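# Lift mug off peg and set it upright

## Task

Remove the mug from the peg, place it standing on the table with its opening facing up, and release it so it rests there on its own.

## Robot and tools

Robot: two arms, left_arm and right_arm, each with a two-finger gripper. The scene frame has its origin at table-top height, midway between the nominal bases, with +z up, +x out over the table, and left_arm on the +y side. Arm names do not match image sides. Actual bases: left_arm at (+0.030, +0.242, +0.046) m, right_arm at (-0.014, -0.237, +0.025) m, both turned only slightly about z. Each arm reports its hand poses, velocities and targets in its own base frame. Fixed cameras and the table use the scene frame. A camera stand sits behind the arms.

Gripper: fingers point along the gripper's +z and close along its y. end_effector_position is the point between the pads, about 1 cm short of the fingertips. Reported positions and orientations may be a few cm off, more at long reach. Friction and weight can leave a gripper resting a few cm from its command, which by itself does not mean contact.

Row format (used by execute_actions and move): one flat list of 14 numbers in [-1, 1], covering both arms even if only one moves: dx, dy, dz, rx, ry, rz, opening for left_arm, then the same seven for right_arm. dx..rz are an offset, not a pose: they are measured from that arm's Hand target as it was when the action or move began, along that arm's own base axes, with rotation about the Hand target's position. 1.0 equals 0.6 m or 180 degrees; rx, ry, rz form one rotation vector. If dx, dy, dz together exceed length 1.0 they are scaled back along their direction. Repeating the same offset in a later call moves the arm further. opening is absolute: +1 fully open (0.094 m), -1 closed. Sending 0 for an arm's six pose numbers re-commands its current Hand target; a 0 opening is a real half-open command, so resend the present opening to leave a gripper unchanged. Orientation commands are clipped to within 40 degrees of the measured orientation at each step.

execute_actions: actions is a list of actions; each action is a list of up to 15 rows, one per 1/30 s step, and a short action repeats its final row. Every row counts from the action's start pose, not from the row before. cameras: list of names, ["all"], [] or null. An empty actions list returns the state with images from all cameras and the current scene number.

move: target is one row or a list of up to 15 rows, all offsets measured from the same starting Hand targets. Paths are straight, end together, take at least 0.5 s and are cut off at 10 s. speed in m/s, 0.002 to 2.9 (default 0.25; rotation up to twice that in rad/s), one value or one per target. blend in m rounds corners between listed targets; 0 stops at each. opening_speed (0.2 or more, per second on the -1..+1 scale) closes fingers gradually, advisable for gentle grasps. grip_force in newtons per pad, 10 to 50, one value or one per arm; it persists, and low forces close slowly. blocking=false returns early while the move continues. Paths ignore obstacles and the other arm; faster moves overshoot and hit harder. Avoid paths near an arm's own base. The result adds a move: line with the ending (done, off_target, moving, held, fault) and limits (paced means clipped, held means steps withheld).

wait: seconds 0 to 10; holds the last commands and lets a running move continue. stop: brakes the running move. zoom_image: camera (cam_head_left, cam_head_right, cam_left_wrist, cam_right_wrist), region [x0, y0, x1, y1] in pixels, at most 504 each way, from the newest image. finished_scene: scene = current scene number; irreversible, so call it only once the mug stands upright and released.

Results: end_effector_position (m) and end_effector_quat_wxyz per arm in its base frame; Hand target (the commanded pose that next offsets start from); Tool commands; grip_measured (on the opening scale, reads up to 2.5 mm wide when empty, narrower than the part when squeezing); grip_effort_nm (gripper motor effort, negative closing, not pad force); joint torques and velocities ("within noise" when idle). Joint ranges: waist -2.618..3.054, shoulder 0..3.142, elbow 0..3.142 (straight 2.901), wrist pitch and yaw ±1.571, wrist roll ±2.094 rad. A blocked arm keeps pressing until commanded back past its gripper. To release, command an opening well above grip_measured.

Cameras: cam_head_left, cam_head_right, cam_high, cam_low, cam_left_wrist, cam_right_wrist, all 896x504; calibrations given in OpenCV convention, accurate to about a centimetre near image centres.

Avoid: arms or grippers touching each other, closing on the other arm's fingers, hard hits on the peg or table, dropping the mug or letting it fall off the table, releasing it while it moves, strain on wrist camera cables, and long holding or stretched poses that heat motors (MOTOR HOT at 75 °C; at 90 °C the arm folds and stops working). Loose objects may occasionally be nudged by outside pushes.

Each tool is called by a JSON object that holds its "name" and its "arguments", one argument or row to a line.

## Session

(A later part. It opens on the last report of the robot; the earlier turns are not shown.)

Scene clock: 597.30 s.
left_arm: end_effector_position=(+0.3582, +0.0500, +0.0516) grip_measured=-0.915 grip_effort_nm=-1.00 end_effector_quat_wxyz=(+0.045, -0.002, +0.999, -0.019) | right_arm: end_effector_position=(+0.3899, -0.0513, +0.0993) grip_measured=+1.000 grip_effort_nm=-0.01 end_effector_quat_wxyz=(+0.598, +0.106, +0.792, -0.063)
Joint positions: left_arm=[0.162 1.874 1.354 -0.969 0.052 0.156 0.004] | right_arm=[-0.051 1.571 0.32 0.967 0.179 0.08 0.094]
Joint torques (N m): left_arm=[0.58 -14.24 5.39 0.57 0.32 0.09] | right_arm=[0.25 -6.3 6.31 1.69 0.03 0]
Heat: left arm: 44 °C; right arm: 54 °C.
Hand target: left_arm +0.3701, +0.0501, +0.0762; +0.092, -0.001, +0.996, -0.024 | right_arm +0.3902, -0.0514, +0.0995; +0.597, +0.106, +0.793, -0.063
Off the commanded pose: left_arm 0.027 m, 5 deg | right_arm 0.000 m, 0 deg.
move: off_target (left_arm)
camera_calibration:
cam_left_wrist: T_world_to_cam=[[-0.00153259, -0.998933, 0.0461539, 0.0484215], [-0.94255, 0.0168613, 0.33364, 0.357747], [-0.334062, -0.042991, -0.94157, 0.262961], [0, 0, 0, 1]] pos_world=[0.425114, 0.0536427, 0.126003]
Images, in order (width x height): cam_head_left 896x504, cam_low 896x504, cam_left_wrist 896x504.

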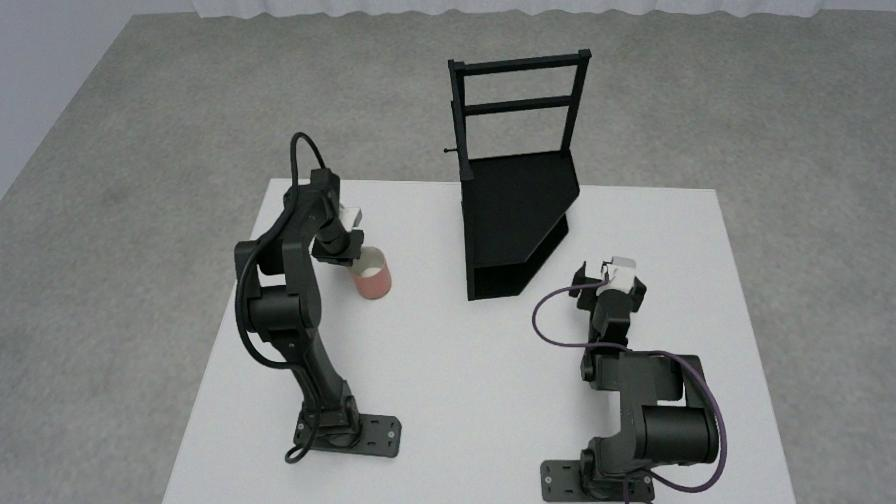

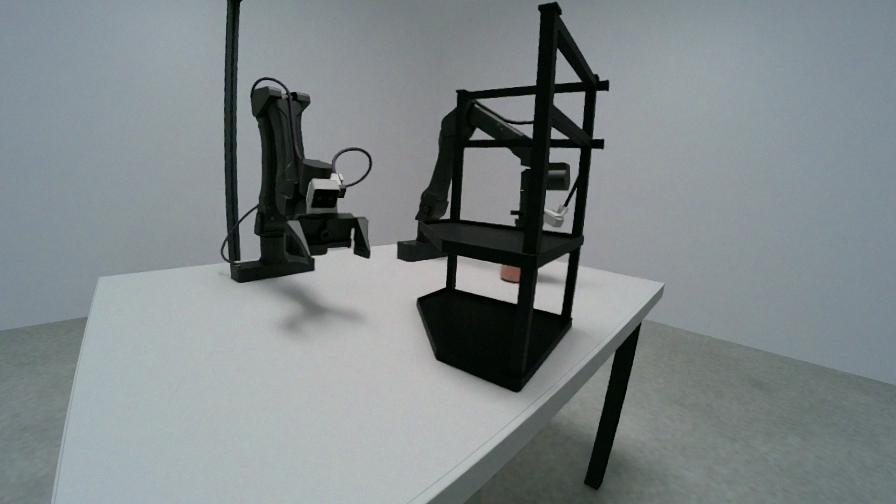

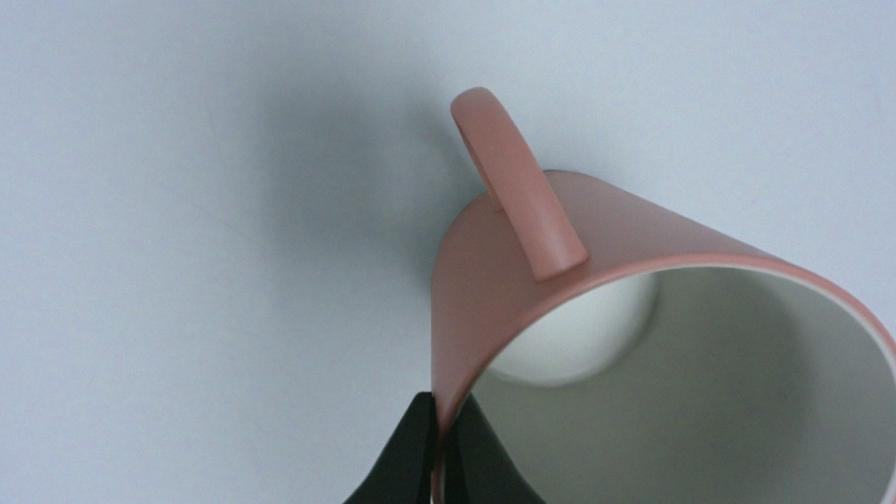

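{"name": "move", "arguments": {
  "target": [0.0, 0, 0.0133, 0, -0.03, 0, -1, 0, 0, 0, 0, 0, 0, 1],
  "speed": 0.08,
  "cameras": ["cam_head_left", "cam_low", "cam_left_wrist"]
}}

{"name": "zoom_image", "arguments": {
  "camera": "cam_low",
  "region": [480, 210, 580, 310]
}}

{"name": "zoom_image", "arguments": {
  "camera": "cam_head_left",
  "region": [320, 220, 420, 320]
}}

Scene clock: 612.67 s.
left_arm: end_effector_position=(+0.3557, +0.0498, +0.0592) grip_measured=-0.915 grip_effort_nm=-1.00 end_effector_quat_wxyz=(+0.086, -0.001, +0.996, -0.020) | right_arm: end_effector_position=(+0.3899, -0.0513, +0.0993) grip_measured=+1.000 grip_effort_nm=-0.01 end_effector_quat_wxyz=(+0.598, +0.106, +0.792, -0.063)
Joint positions: left_arm=[0.17 1.785 1.261 -0.883 0.068 0.162 0.004] | right_arm=[-0.051 1.571 0.32 0.967 0.179 0.08 0.094]
Joint torques (N m): left_arm=[0.53 -13.37 5.65 0.78 0.32 0.06] | right_arm=[-0.14 -6.35 6.09 1.72 0.06 0.04]
Heat: left arm: 44 °C; right arm: 54 °C.
Hand target: left_arm +0.3700, +0.0501, +0.0841; +0.138, +0.000, +0.990, -0.024 | right_arm +0.3902, -0.0514, +0.0995; +0.597, +0.106, +0.793, -0.063
Off the commanded pose: left_arm 0.029 m, 6 deg | right_arm 0.000 m, 0 deg.
move: off_target (left_arm)
camera_calibration:
cam_left_wrist: T_world_to_cam=[[-0.00503121, -0.998872, 0.0472153, 0.0490155], [-0.96718, 0.0168557, 0.253533, 0.366375], [-0.254043, -0.0443901, -0.966174, 0.242448], [0, 0, 0, 1]] pos_world=[0.41619, 0.053547, 0.139045]
Images, in order (width x height): cam_head_left 896x504, cam_low 896x504, cam_left_wrist 896x504.

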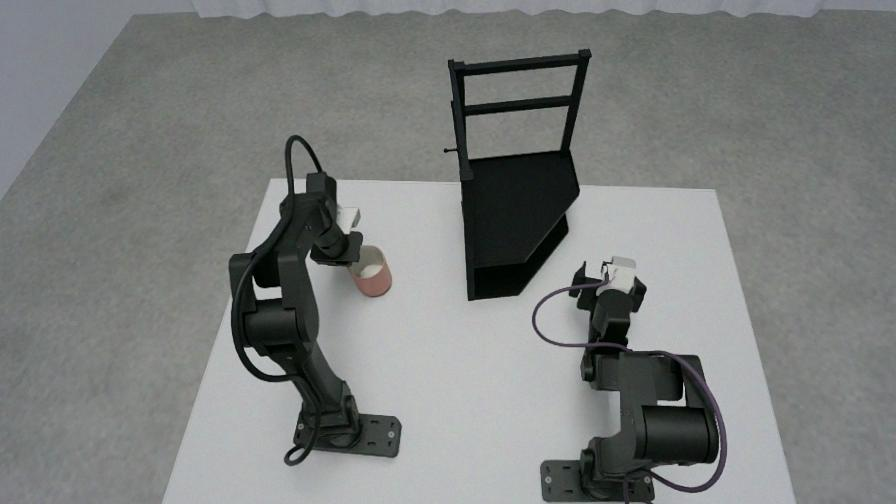

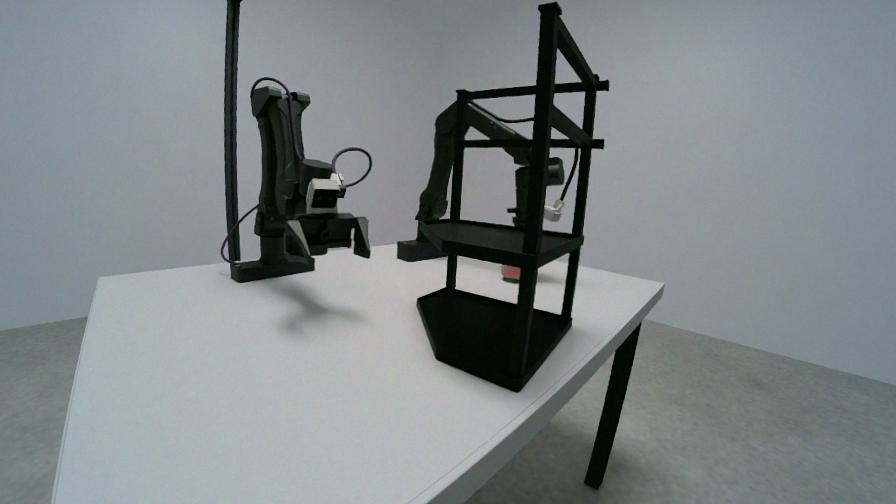

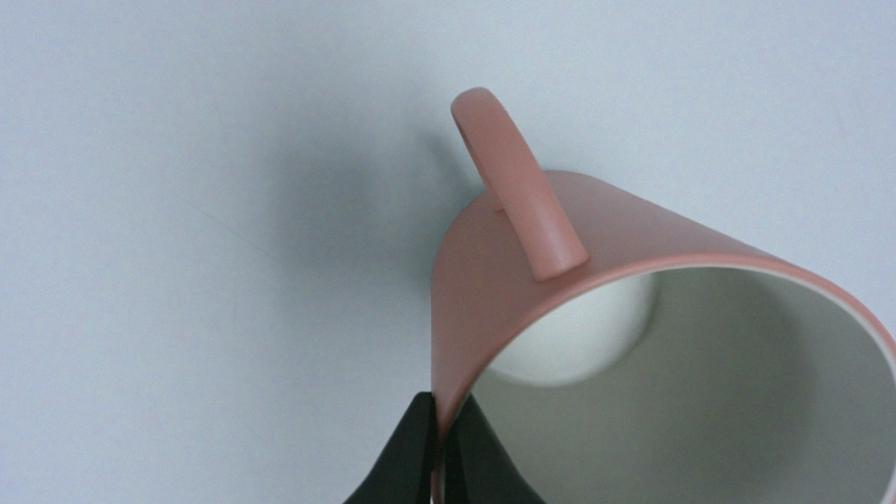

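Scaled by 5.040 from the camera's 896x504 image, which has a finer 1280x720 frame.

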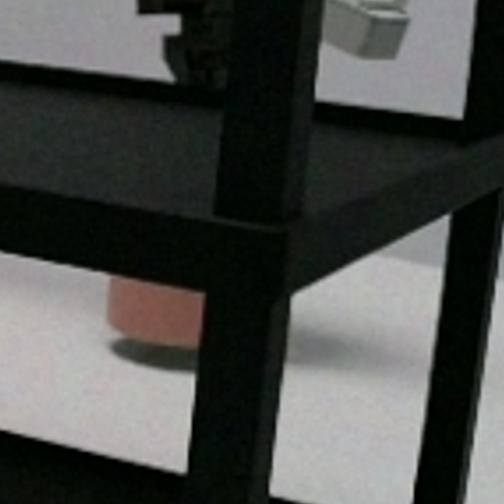

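Scaled by 5.040 from the camera's 896x504 image, which has a finer 1280x720 frame.

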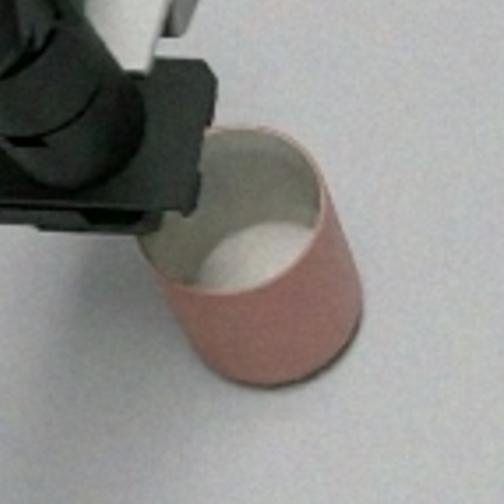

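{"name": "move", "arguments": {
  "target": [0.0, 0, -0.015, 0, 0, 0, -1, 0, 0, 0, 0, 0, 0, 1],
  "speed": 0.04,
  "cameras": ["cam_low", "cam_head_left"]
}}

{"name": "zoom_image", "arguments": {
  "camera": "cam_low",
  "region": [480, 240, 540, 300]
}}

Scene clock: 627.77 s.
left_arm: end_effector_position=(+0.3554, +0.0496, +0.0530) grip_measured=-0.915 grip_effort_nm=-1.00 end_effector_quat_wxyz=(+0.090, -0.001, +0.996, -0.020) | right_arm: end_effector_position=(+0.3899, -0.0513, +0.0993) grip_measured=+1.000 grip_effort_nm=-0.01 end_effector_quat_wxyz=(+0.598, +0.106, +0.792, -0.063)
Joint positions: left_arm=[0.17 1.785 1.234 -0.849 0.069 0.163 0.004] | right_arm=[-0.051 1.571 0.32 0.967 0.179 0.08 0.094]
Joint torques (N m): left_arm=[0.61 -12.6 5.67 0.84 0.32 0.05] | right_arm=[-0.12 -6.34 5.94 1.76 0.05 0.08]
Heat: left arm: 44 °C; right arm: 54 °C.
Hand target: left_arm +0.3701, +0.0500, +0.0751; +0.138, +0.001, +0.990, -0.024 | right_arm +0.3902, -0.0514, +0.0995; +0.597, +0.106, +0.793, -0.063
Off the commanded pose: left_arm 0.026 m, 6 deg | right_arm 0.000 m, 0 deg.
move: off_target (left_arm)
Images, in order (width x height): cam_head_left 896x504, cam_low 896x504.

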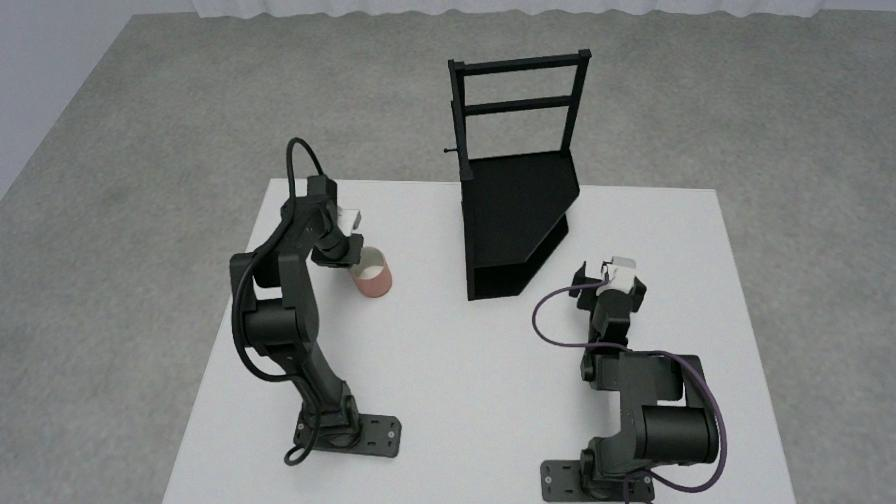

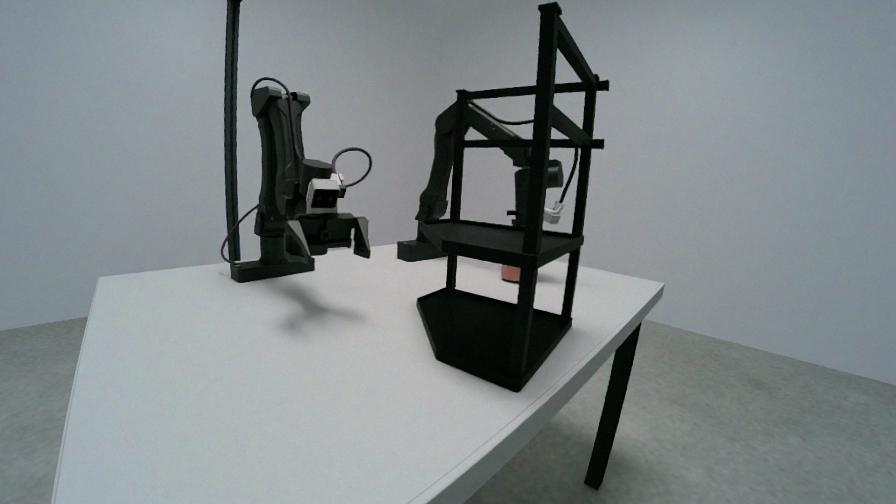

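Scaled by 8.400 from the camera's 896x504 image, which has a finer 1280x720 frame.

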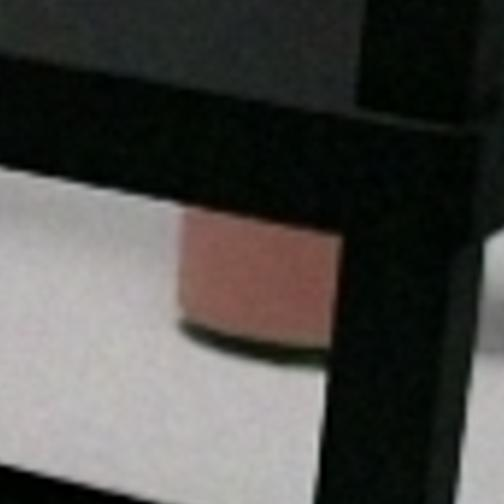

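{"name": "move", "arguments": {
  "target": [0.0, 0, -0.01, 0, 0, 0, -1, 0, 0, 0, 0, 0, 0, 1],
  "speed": 0.03,
  "cameras": ["cam_low", "cam_head_left"]
}}

{"name": "zoom_image", "arguments": {
  "camera": "cam_low",
  "region": [480, 240, 540, 300]
}}

Scene clock: 634.47 s.
left_arm: end_effector_position=(+0.3553, +0.0496, +0.0491) grip_measured=-0.915 grip_effort_nm=-1.00 end_effector_quat_wxyz=(+0.092, +0.000, +0.996, -0.019) | right_arm: end_effector_position=(+0.3899, -0.0513, +0.0993) grip_measured=+1.000 grip_effort_nm=-0.01 end_effector_quat_wxyz=(+0.598, +0.106, +0.792, -0.063)
Joint positions: left_arm=[0.17 1.785 1.217 -0.827 0.069 0.164 0.004] | right_arm=[-0.051 1.571 0.32 0.967 0.179 0.08 0.094]
Joint torques (N m): left_arm=[0.62 -12.05 5.64 0.82 0.32 0.05] | right_arm=[0.09 -6.13 6.02 1.74 0.06 -0.03]
Heat: left arm: 44 °C; right arm: 54 °C.
Hand target: left_arm +0.3701, +0.0501, +0.0691; +0.138, +0.001, +0.990, -0.024 | right_arm +0.3902, -0.0514, +0.0995; +0.597, +0.106, +0.793, -0.063
Off the commanded pose: left_arm 0.025 m, 5 deg | right_arm 0.000 m, 0 deg.
move: off_target (left_arm)
Images, in order (width x height): cam_head_left 896x504, cam_low 896x504.

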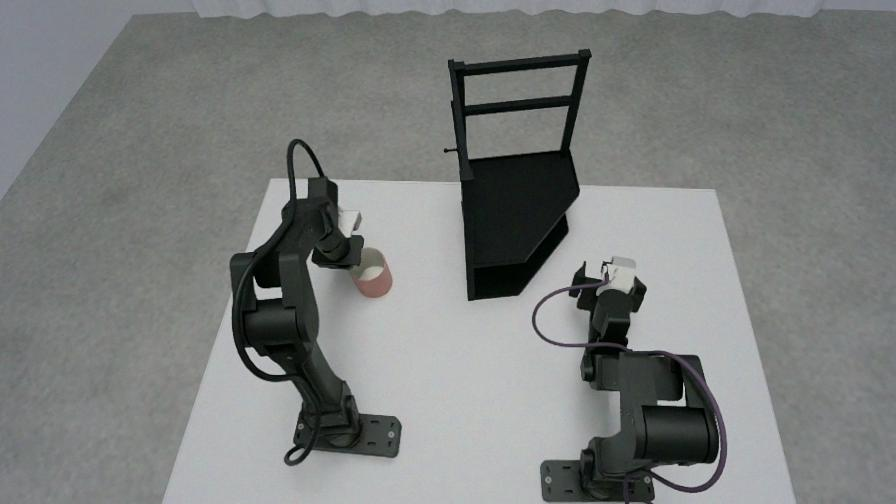

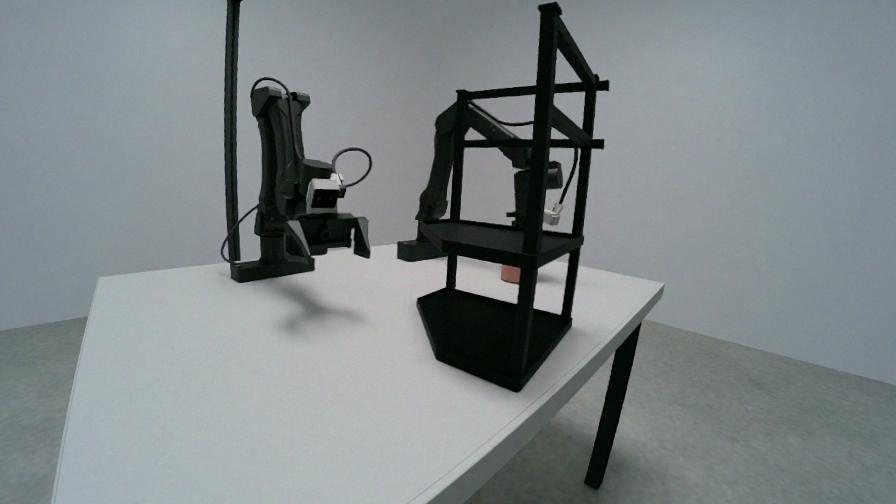

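Scaled by 8.400 from the camera's 896x504 image, which has a finer 1280x720 frame.

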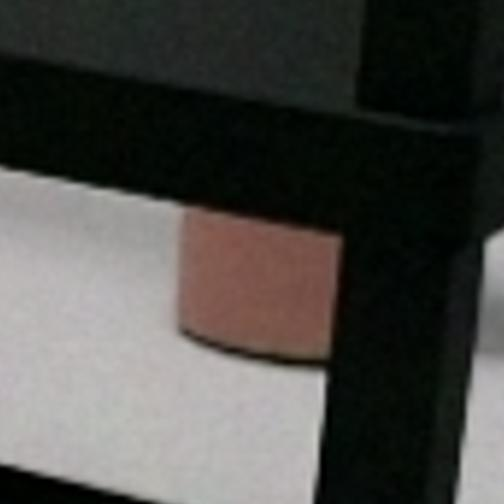

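{"name": "move", "arguments": {
  "target": [0.0, 0, -0.0083, 0, 0, 0, -1, 0, 0, 0, 0, 0, 0, 1],
  "speed": 0.03,
  "cameras": ["cam_low", "cam_head_left"]
}}

{"name": "zoom_image", "arguments": {
  "camera": "cam_low",
  "region": [480, 240, 540, 300]
}}

{"name": "zoom_image", "arguments": {
  "camera": "cam_head_left",
  "region": [330, 230, 410, 310]
}}

Scene clock: 641.57 s.
left_arm: end_effector_position=(+0.3547, +0.0489, +0.0468) grip_measured=-0.915 grip_effort_nm=-1.00 end_effector_quat_wxyz=(+0.093, +0.000, +0.995, -0.021) | right_arm: end_effector_position=(+0.3899, -0.0513, +0.0993) grip_measured=+1.000 grip_effort_nm=-0.01 end_effector_quat_wxyz=(+0.598, +0.106, +0.792, -0.063)
Joint positions: left_arm=[0.17 1.785 1.207 -0.816 0.072 0.164 0.004] | right_arm=[-0.051 1.571 0.32 0.967 0.179 0.08 0.094]
Joint torques (N m): left_arm=[0.64 -11.54 5.27 0.91 0.28 0.07] | right_arm=[-0.25 -6.38 5.87 1.69 0.01 0.06]
Heat: left arm: 44 °C; right arm: 54 °C.
Hand target: left_arm +0.3701, +0.0501, +0.0641; +0.138, +0.001, +0.990, -0.024 | right_arm +0.3902, -0.0514, +0.0995; +0.597, +0.106, +0.793, -0.063
Off the commanded pose: left_arm 0.023 m, 5 deg | right_arm 0.000 m, 0 deg.
move: off_target (left_arm)
Images, in order (width x height): cam_head_left 896x504, cam_low 896x504.

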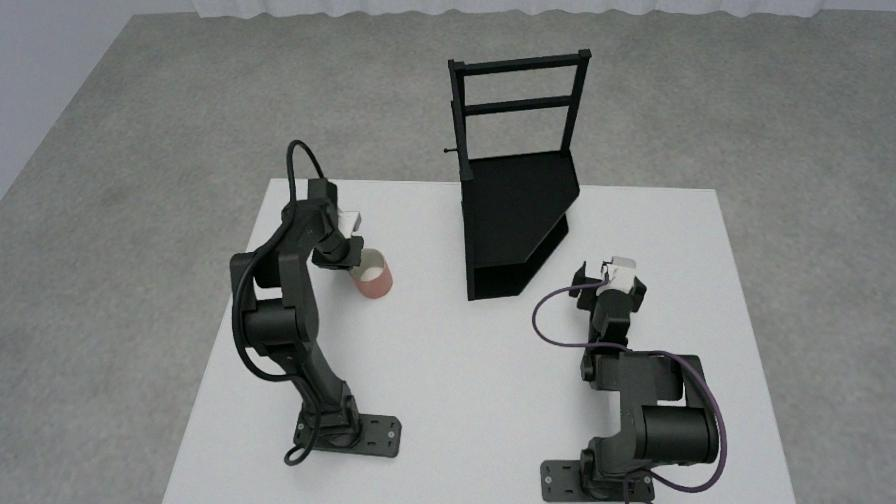

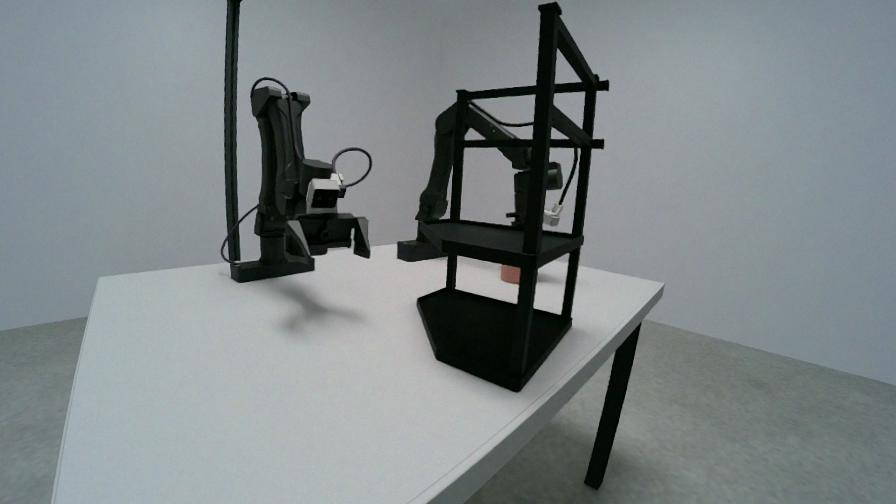

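Scaled by 8.400 from the camera's 896x504 image, which has a finer 1280x720 frame.

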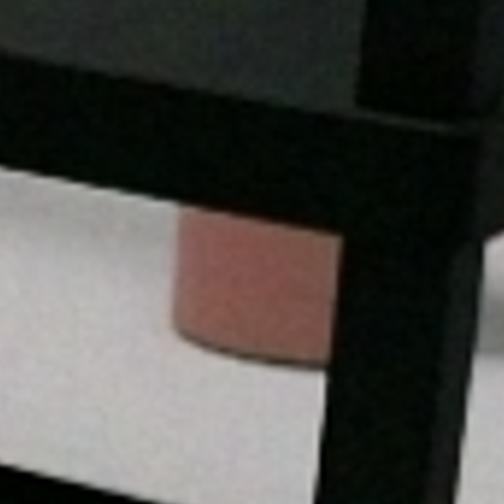

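Scaled by 6.300 from the camera's 896x504 image, which has a finer 1280x720 frame.

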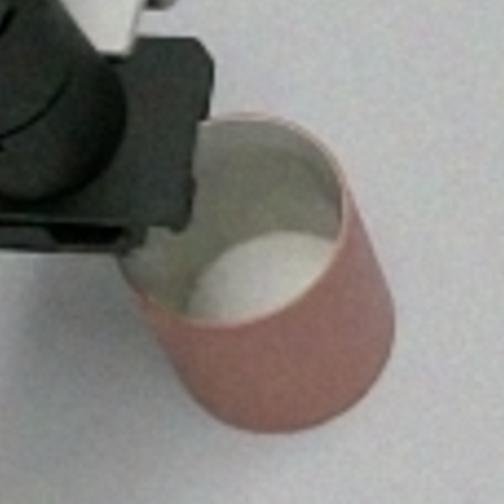

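{"name": "move", "arguments": {
  "target": [0, 0, -0.003, 0, 0, 0, -0.4, 0, 0, 0, 0, 0, 0, 1],
  "opening_speed": 0.4,
  "cameras": ["cam_left_wrist", "cam_head_left"]
}}

Scene clock: 649.23 s.
left_arm: end_effector_position=(+0.3624, +0.0476, +0.0484) grip_measured=-0.401 grip_effort_nm=0.11 end_effector_quat_wxyz=(+0.109, +0.001, +0.994, -0.025) | right_arm: end_effector_position=(+0.3899, -0.0513, +0.0993) grip_measured=+1.000 grip_effort_nm=-0.01 end_effector_quat_wxyz=(+0.598, +0.106, +0.792, -0.063)
Joint positions: left_arm=[0.17 1.785 1.207 -0.786 0.086 0.164 0.028] | right_arm=[-0.051 1.571 0.32 0.967 0.179 0.08 0.094]
Joint torques (N m): left_arm=[0.55 -11.23 4.89 0.79 0.13 0.03] | right_arm=[0.14 -6.2 6.13 1.75 0.04 0.03]
Heat: left arm: 44 °C; right arm: 54 °C.
Hand target: left_arm +0.3700, +0.0500, +0.0623; +0.138, +0.000, +0.990, -0.024 | right_arm +0.3902, -0.0514, +0.0995; +0.597, +0.106, +0.793, -0.063
Off the commanded pose: left_arm 0.016 m, 3 deg | right_arm 0.000 m, 0 deg.
move: off_target (left_arm)
camera_calibration:
cam_left_wrist: T_world_to_cam=[[-0.0118158, -0.998325, 0.0566405, 0.0494253], [-0.97754, 0.0234525, 0.209441, 0.381235], [-0.210418, -0.0528936, -0.976179, 0.218663], [0, 0, 0, 1]] pos_world=[0.419267, 0.0519674, 0.130808]
Images, in order (width x height): cam_head_left 896x504, cam_left_wrist 896x504.

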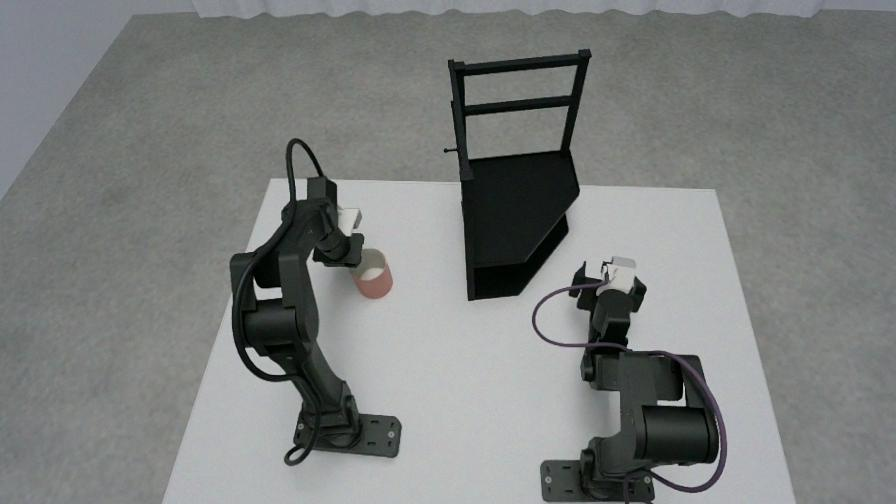

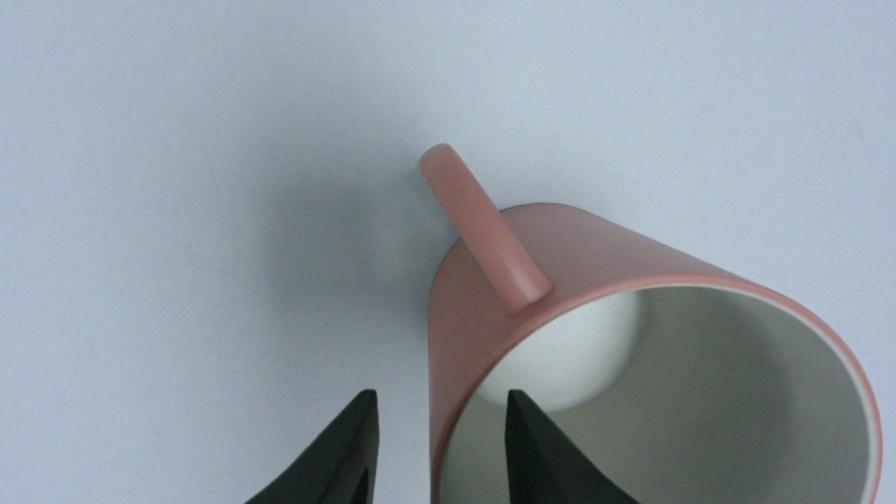

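{"name": "move", "arguments": {
  "target": [-0.03, 0, 0.17, 0, 0, 0, -0.4, 0, 0, 0, 0, 0, 0, 1],
  "speed": 0.15,
  "cameras": ["cam_head_left", "cam_low", "cam_left_wrist"]
}}

{"name": "zoom_image", "arguments": {
  "camera": "cam_head_left",
  "region": [330, 230, 410, 310]
}}

Scene clock: 656.80 s.
left_arm: end_effector_position=(+0.3483, +0.0482, +0.1451) grip_measured=-0.401 grip_effort_nm=0.10 end_effector_quat_wxyz=(+0.111, -0.001, +0.993, -0.025) | right_arm: end_effector_position=(+0.3899, -0.0513, +0.0993) grip_measured=+1.000 grip_effort_nm=-0.01 end_effector_quat_wxyz=(+0.598, +0.106, +0.792, -0.063)
Joint positions: left_arm=[0.18 1.674 1.466 -1.152 0.088 0.169 0.028] | right_arm=[-0.051 1.571 0.32 0.967 0.179 0.08 0.094]
Joint torques (N m): left_arm=[0.58 -10.22 7.21 0.51 0.17 0.08] | right_arm=[-0.14 -6.39 6.24 1.72 0.06 0.01]
Heat: left arm: 43 °C; right arm: 54 °C.
Hand target: left_arm +0.3520, +0.0500, +0.1643; +0.138, +0.001, +0.990, -0.024 | right_arm +0.3902, -0.0514, +0.0995; +0.597, +0.106, +0.793, -0.063
Off the commanded pose: left_arm 0.020 m, 3 deg | right_arm 0.000 m, 0 deg.
move: off_target (left_arm)
camera_calibration:
cam_left_wrist: T_world_to_cam=[[-0.00824743, -0.998346, 0.0568986, 0.0430624], [-0.978615, 0.0197536, 0.204748, 0.348409], [-0.205533, -0.0539932, -0.97716, 0.308651], [0, 0, 0, 1]] pos_world=[0.404751, 0.0527739, 0.227815]
Images, in order (width x height): cam_head_left 896x504, cam_low 896x504, cam_left_wrist 896x504.

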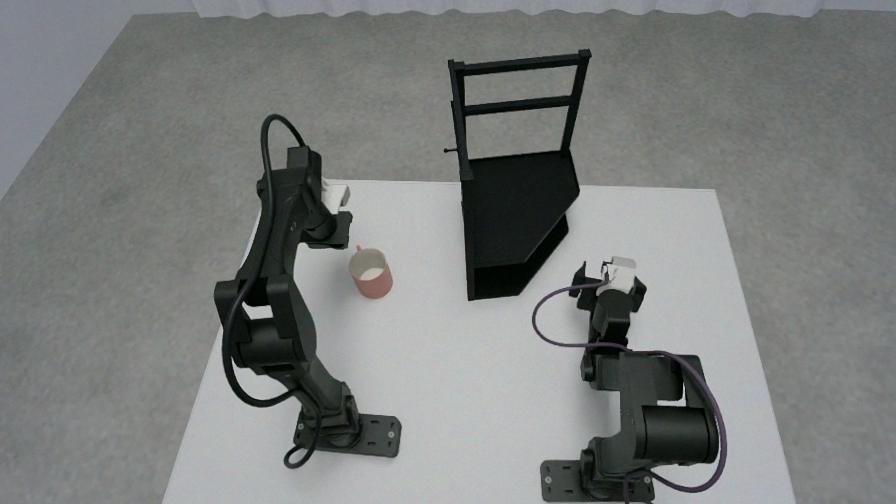

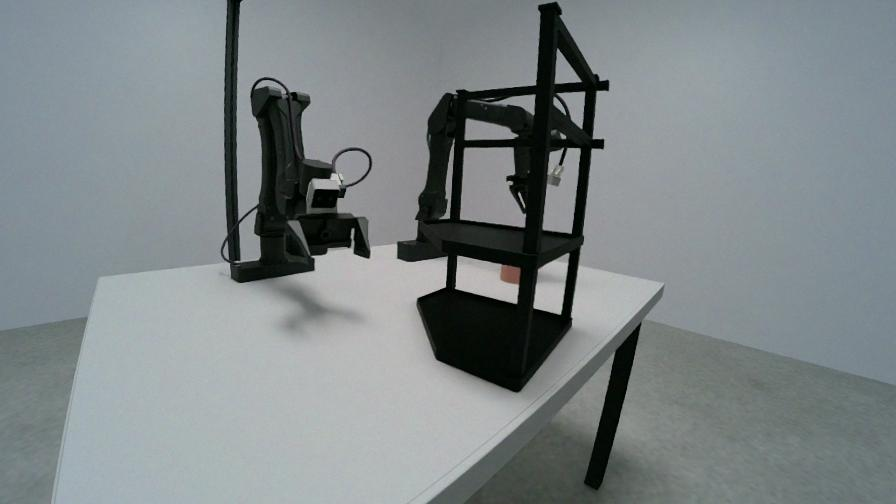

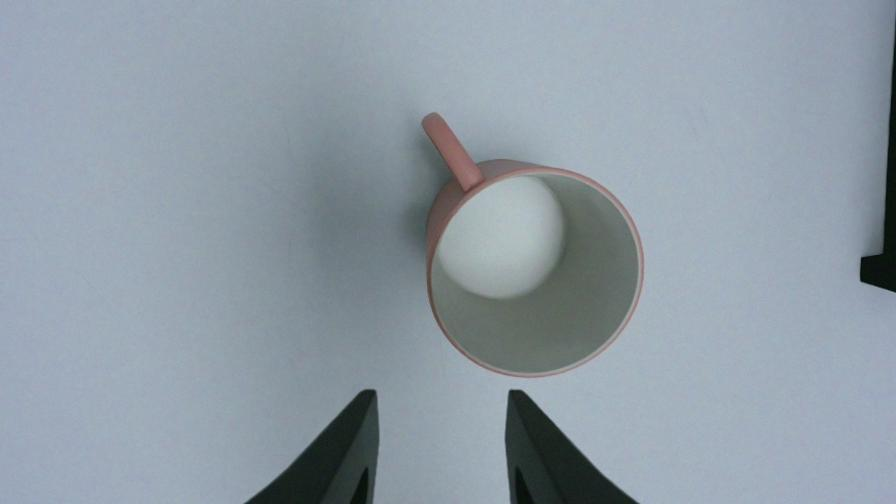

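Scaled by 6.300 from the camera's 896x504 image, which has a finer 1280x720 frame.

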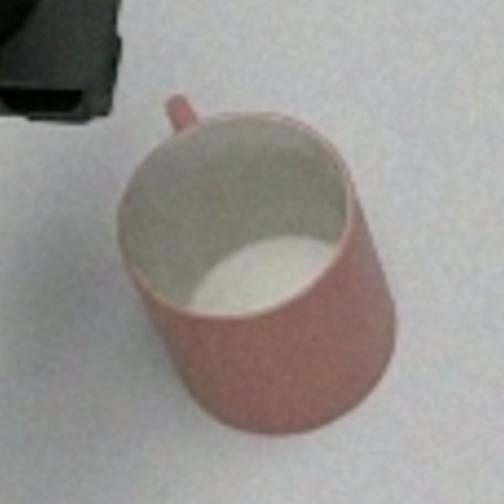

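The mug is standing upright on the table, open end up, and the gripper has let go and moved clear of it.

{"name": "finished_scene", "arguments": {
  "scene": 2
}}

The scene is finished: the task was done.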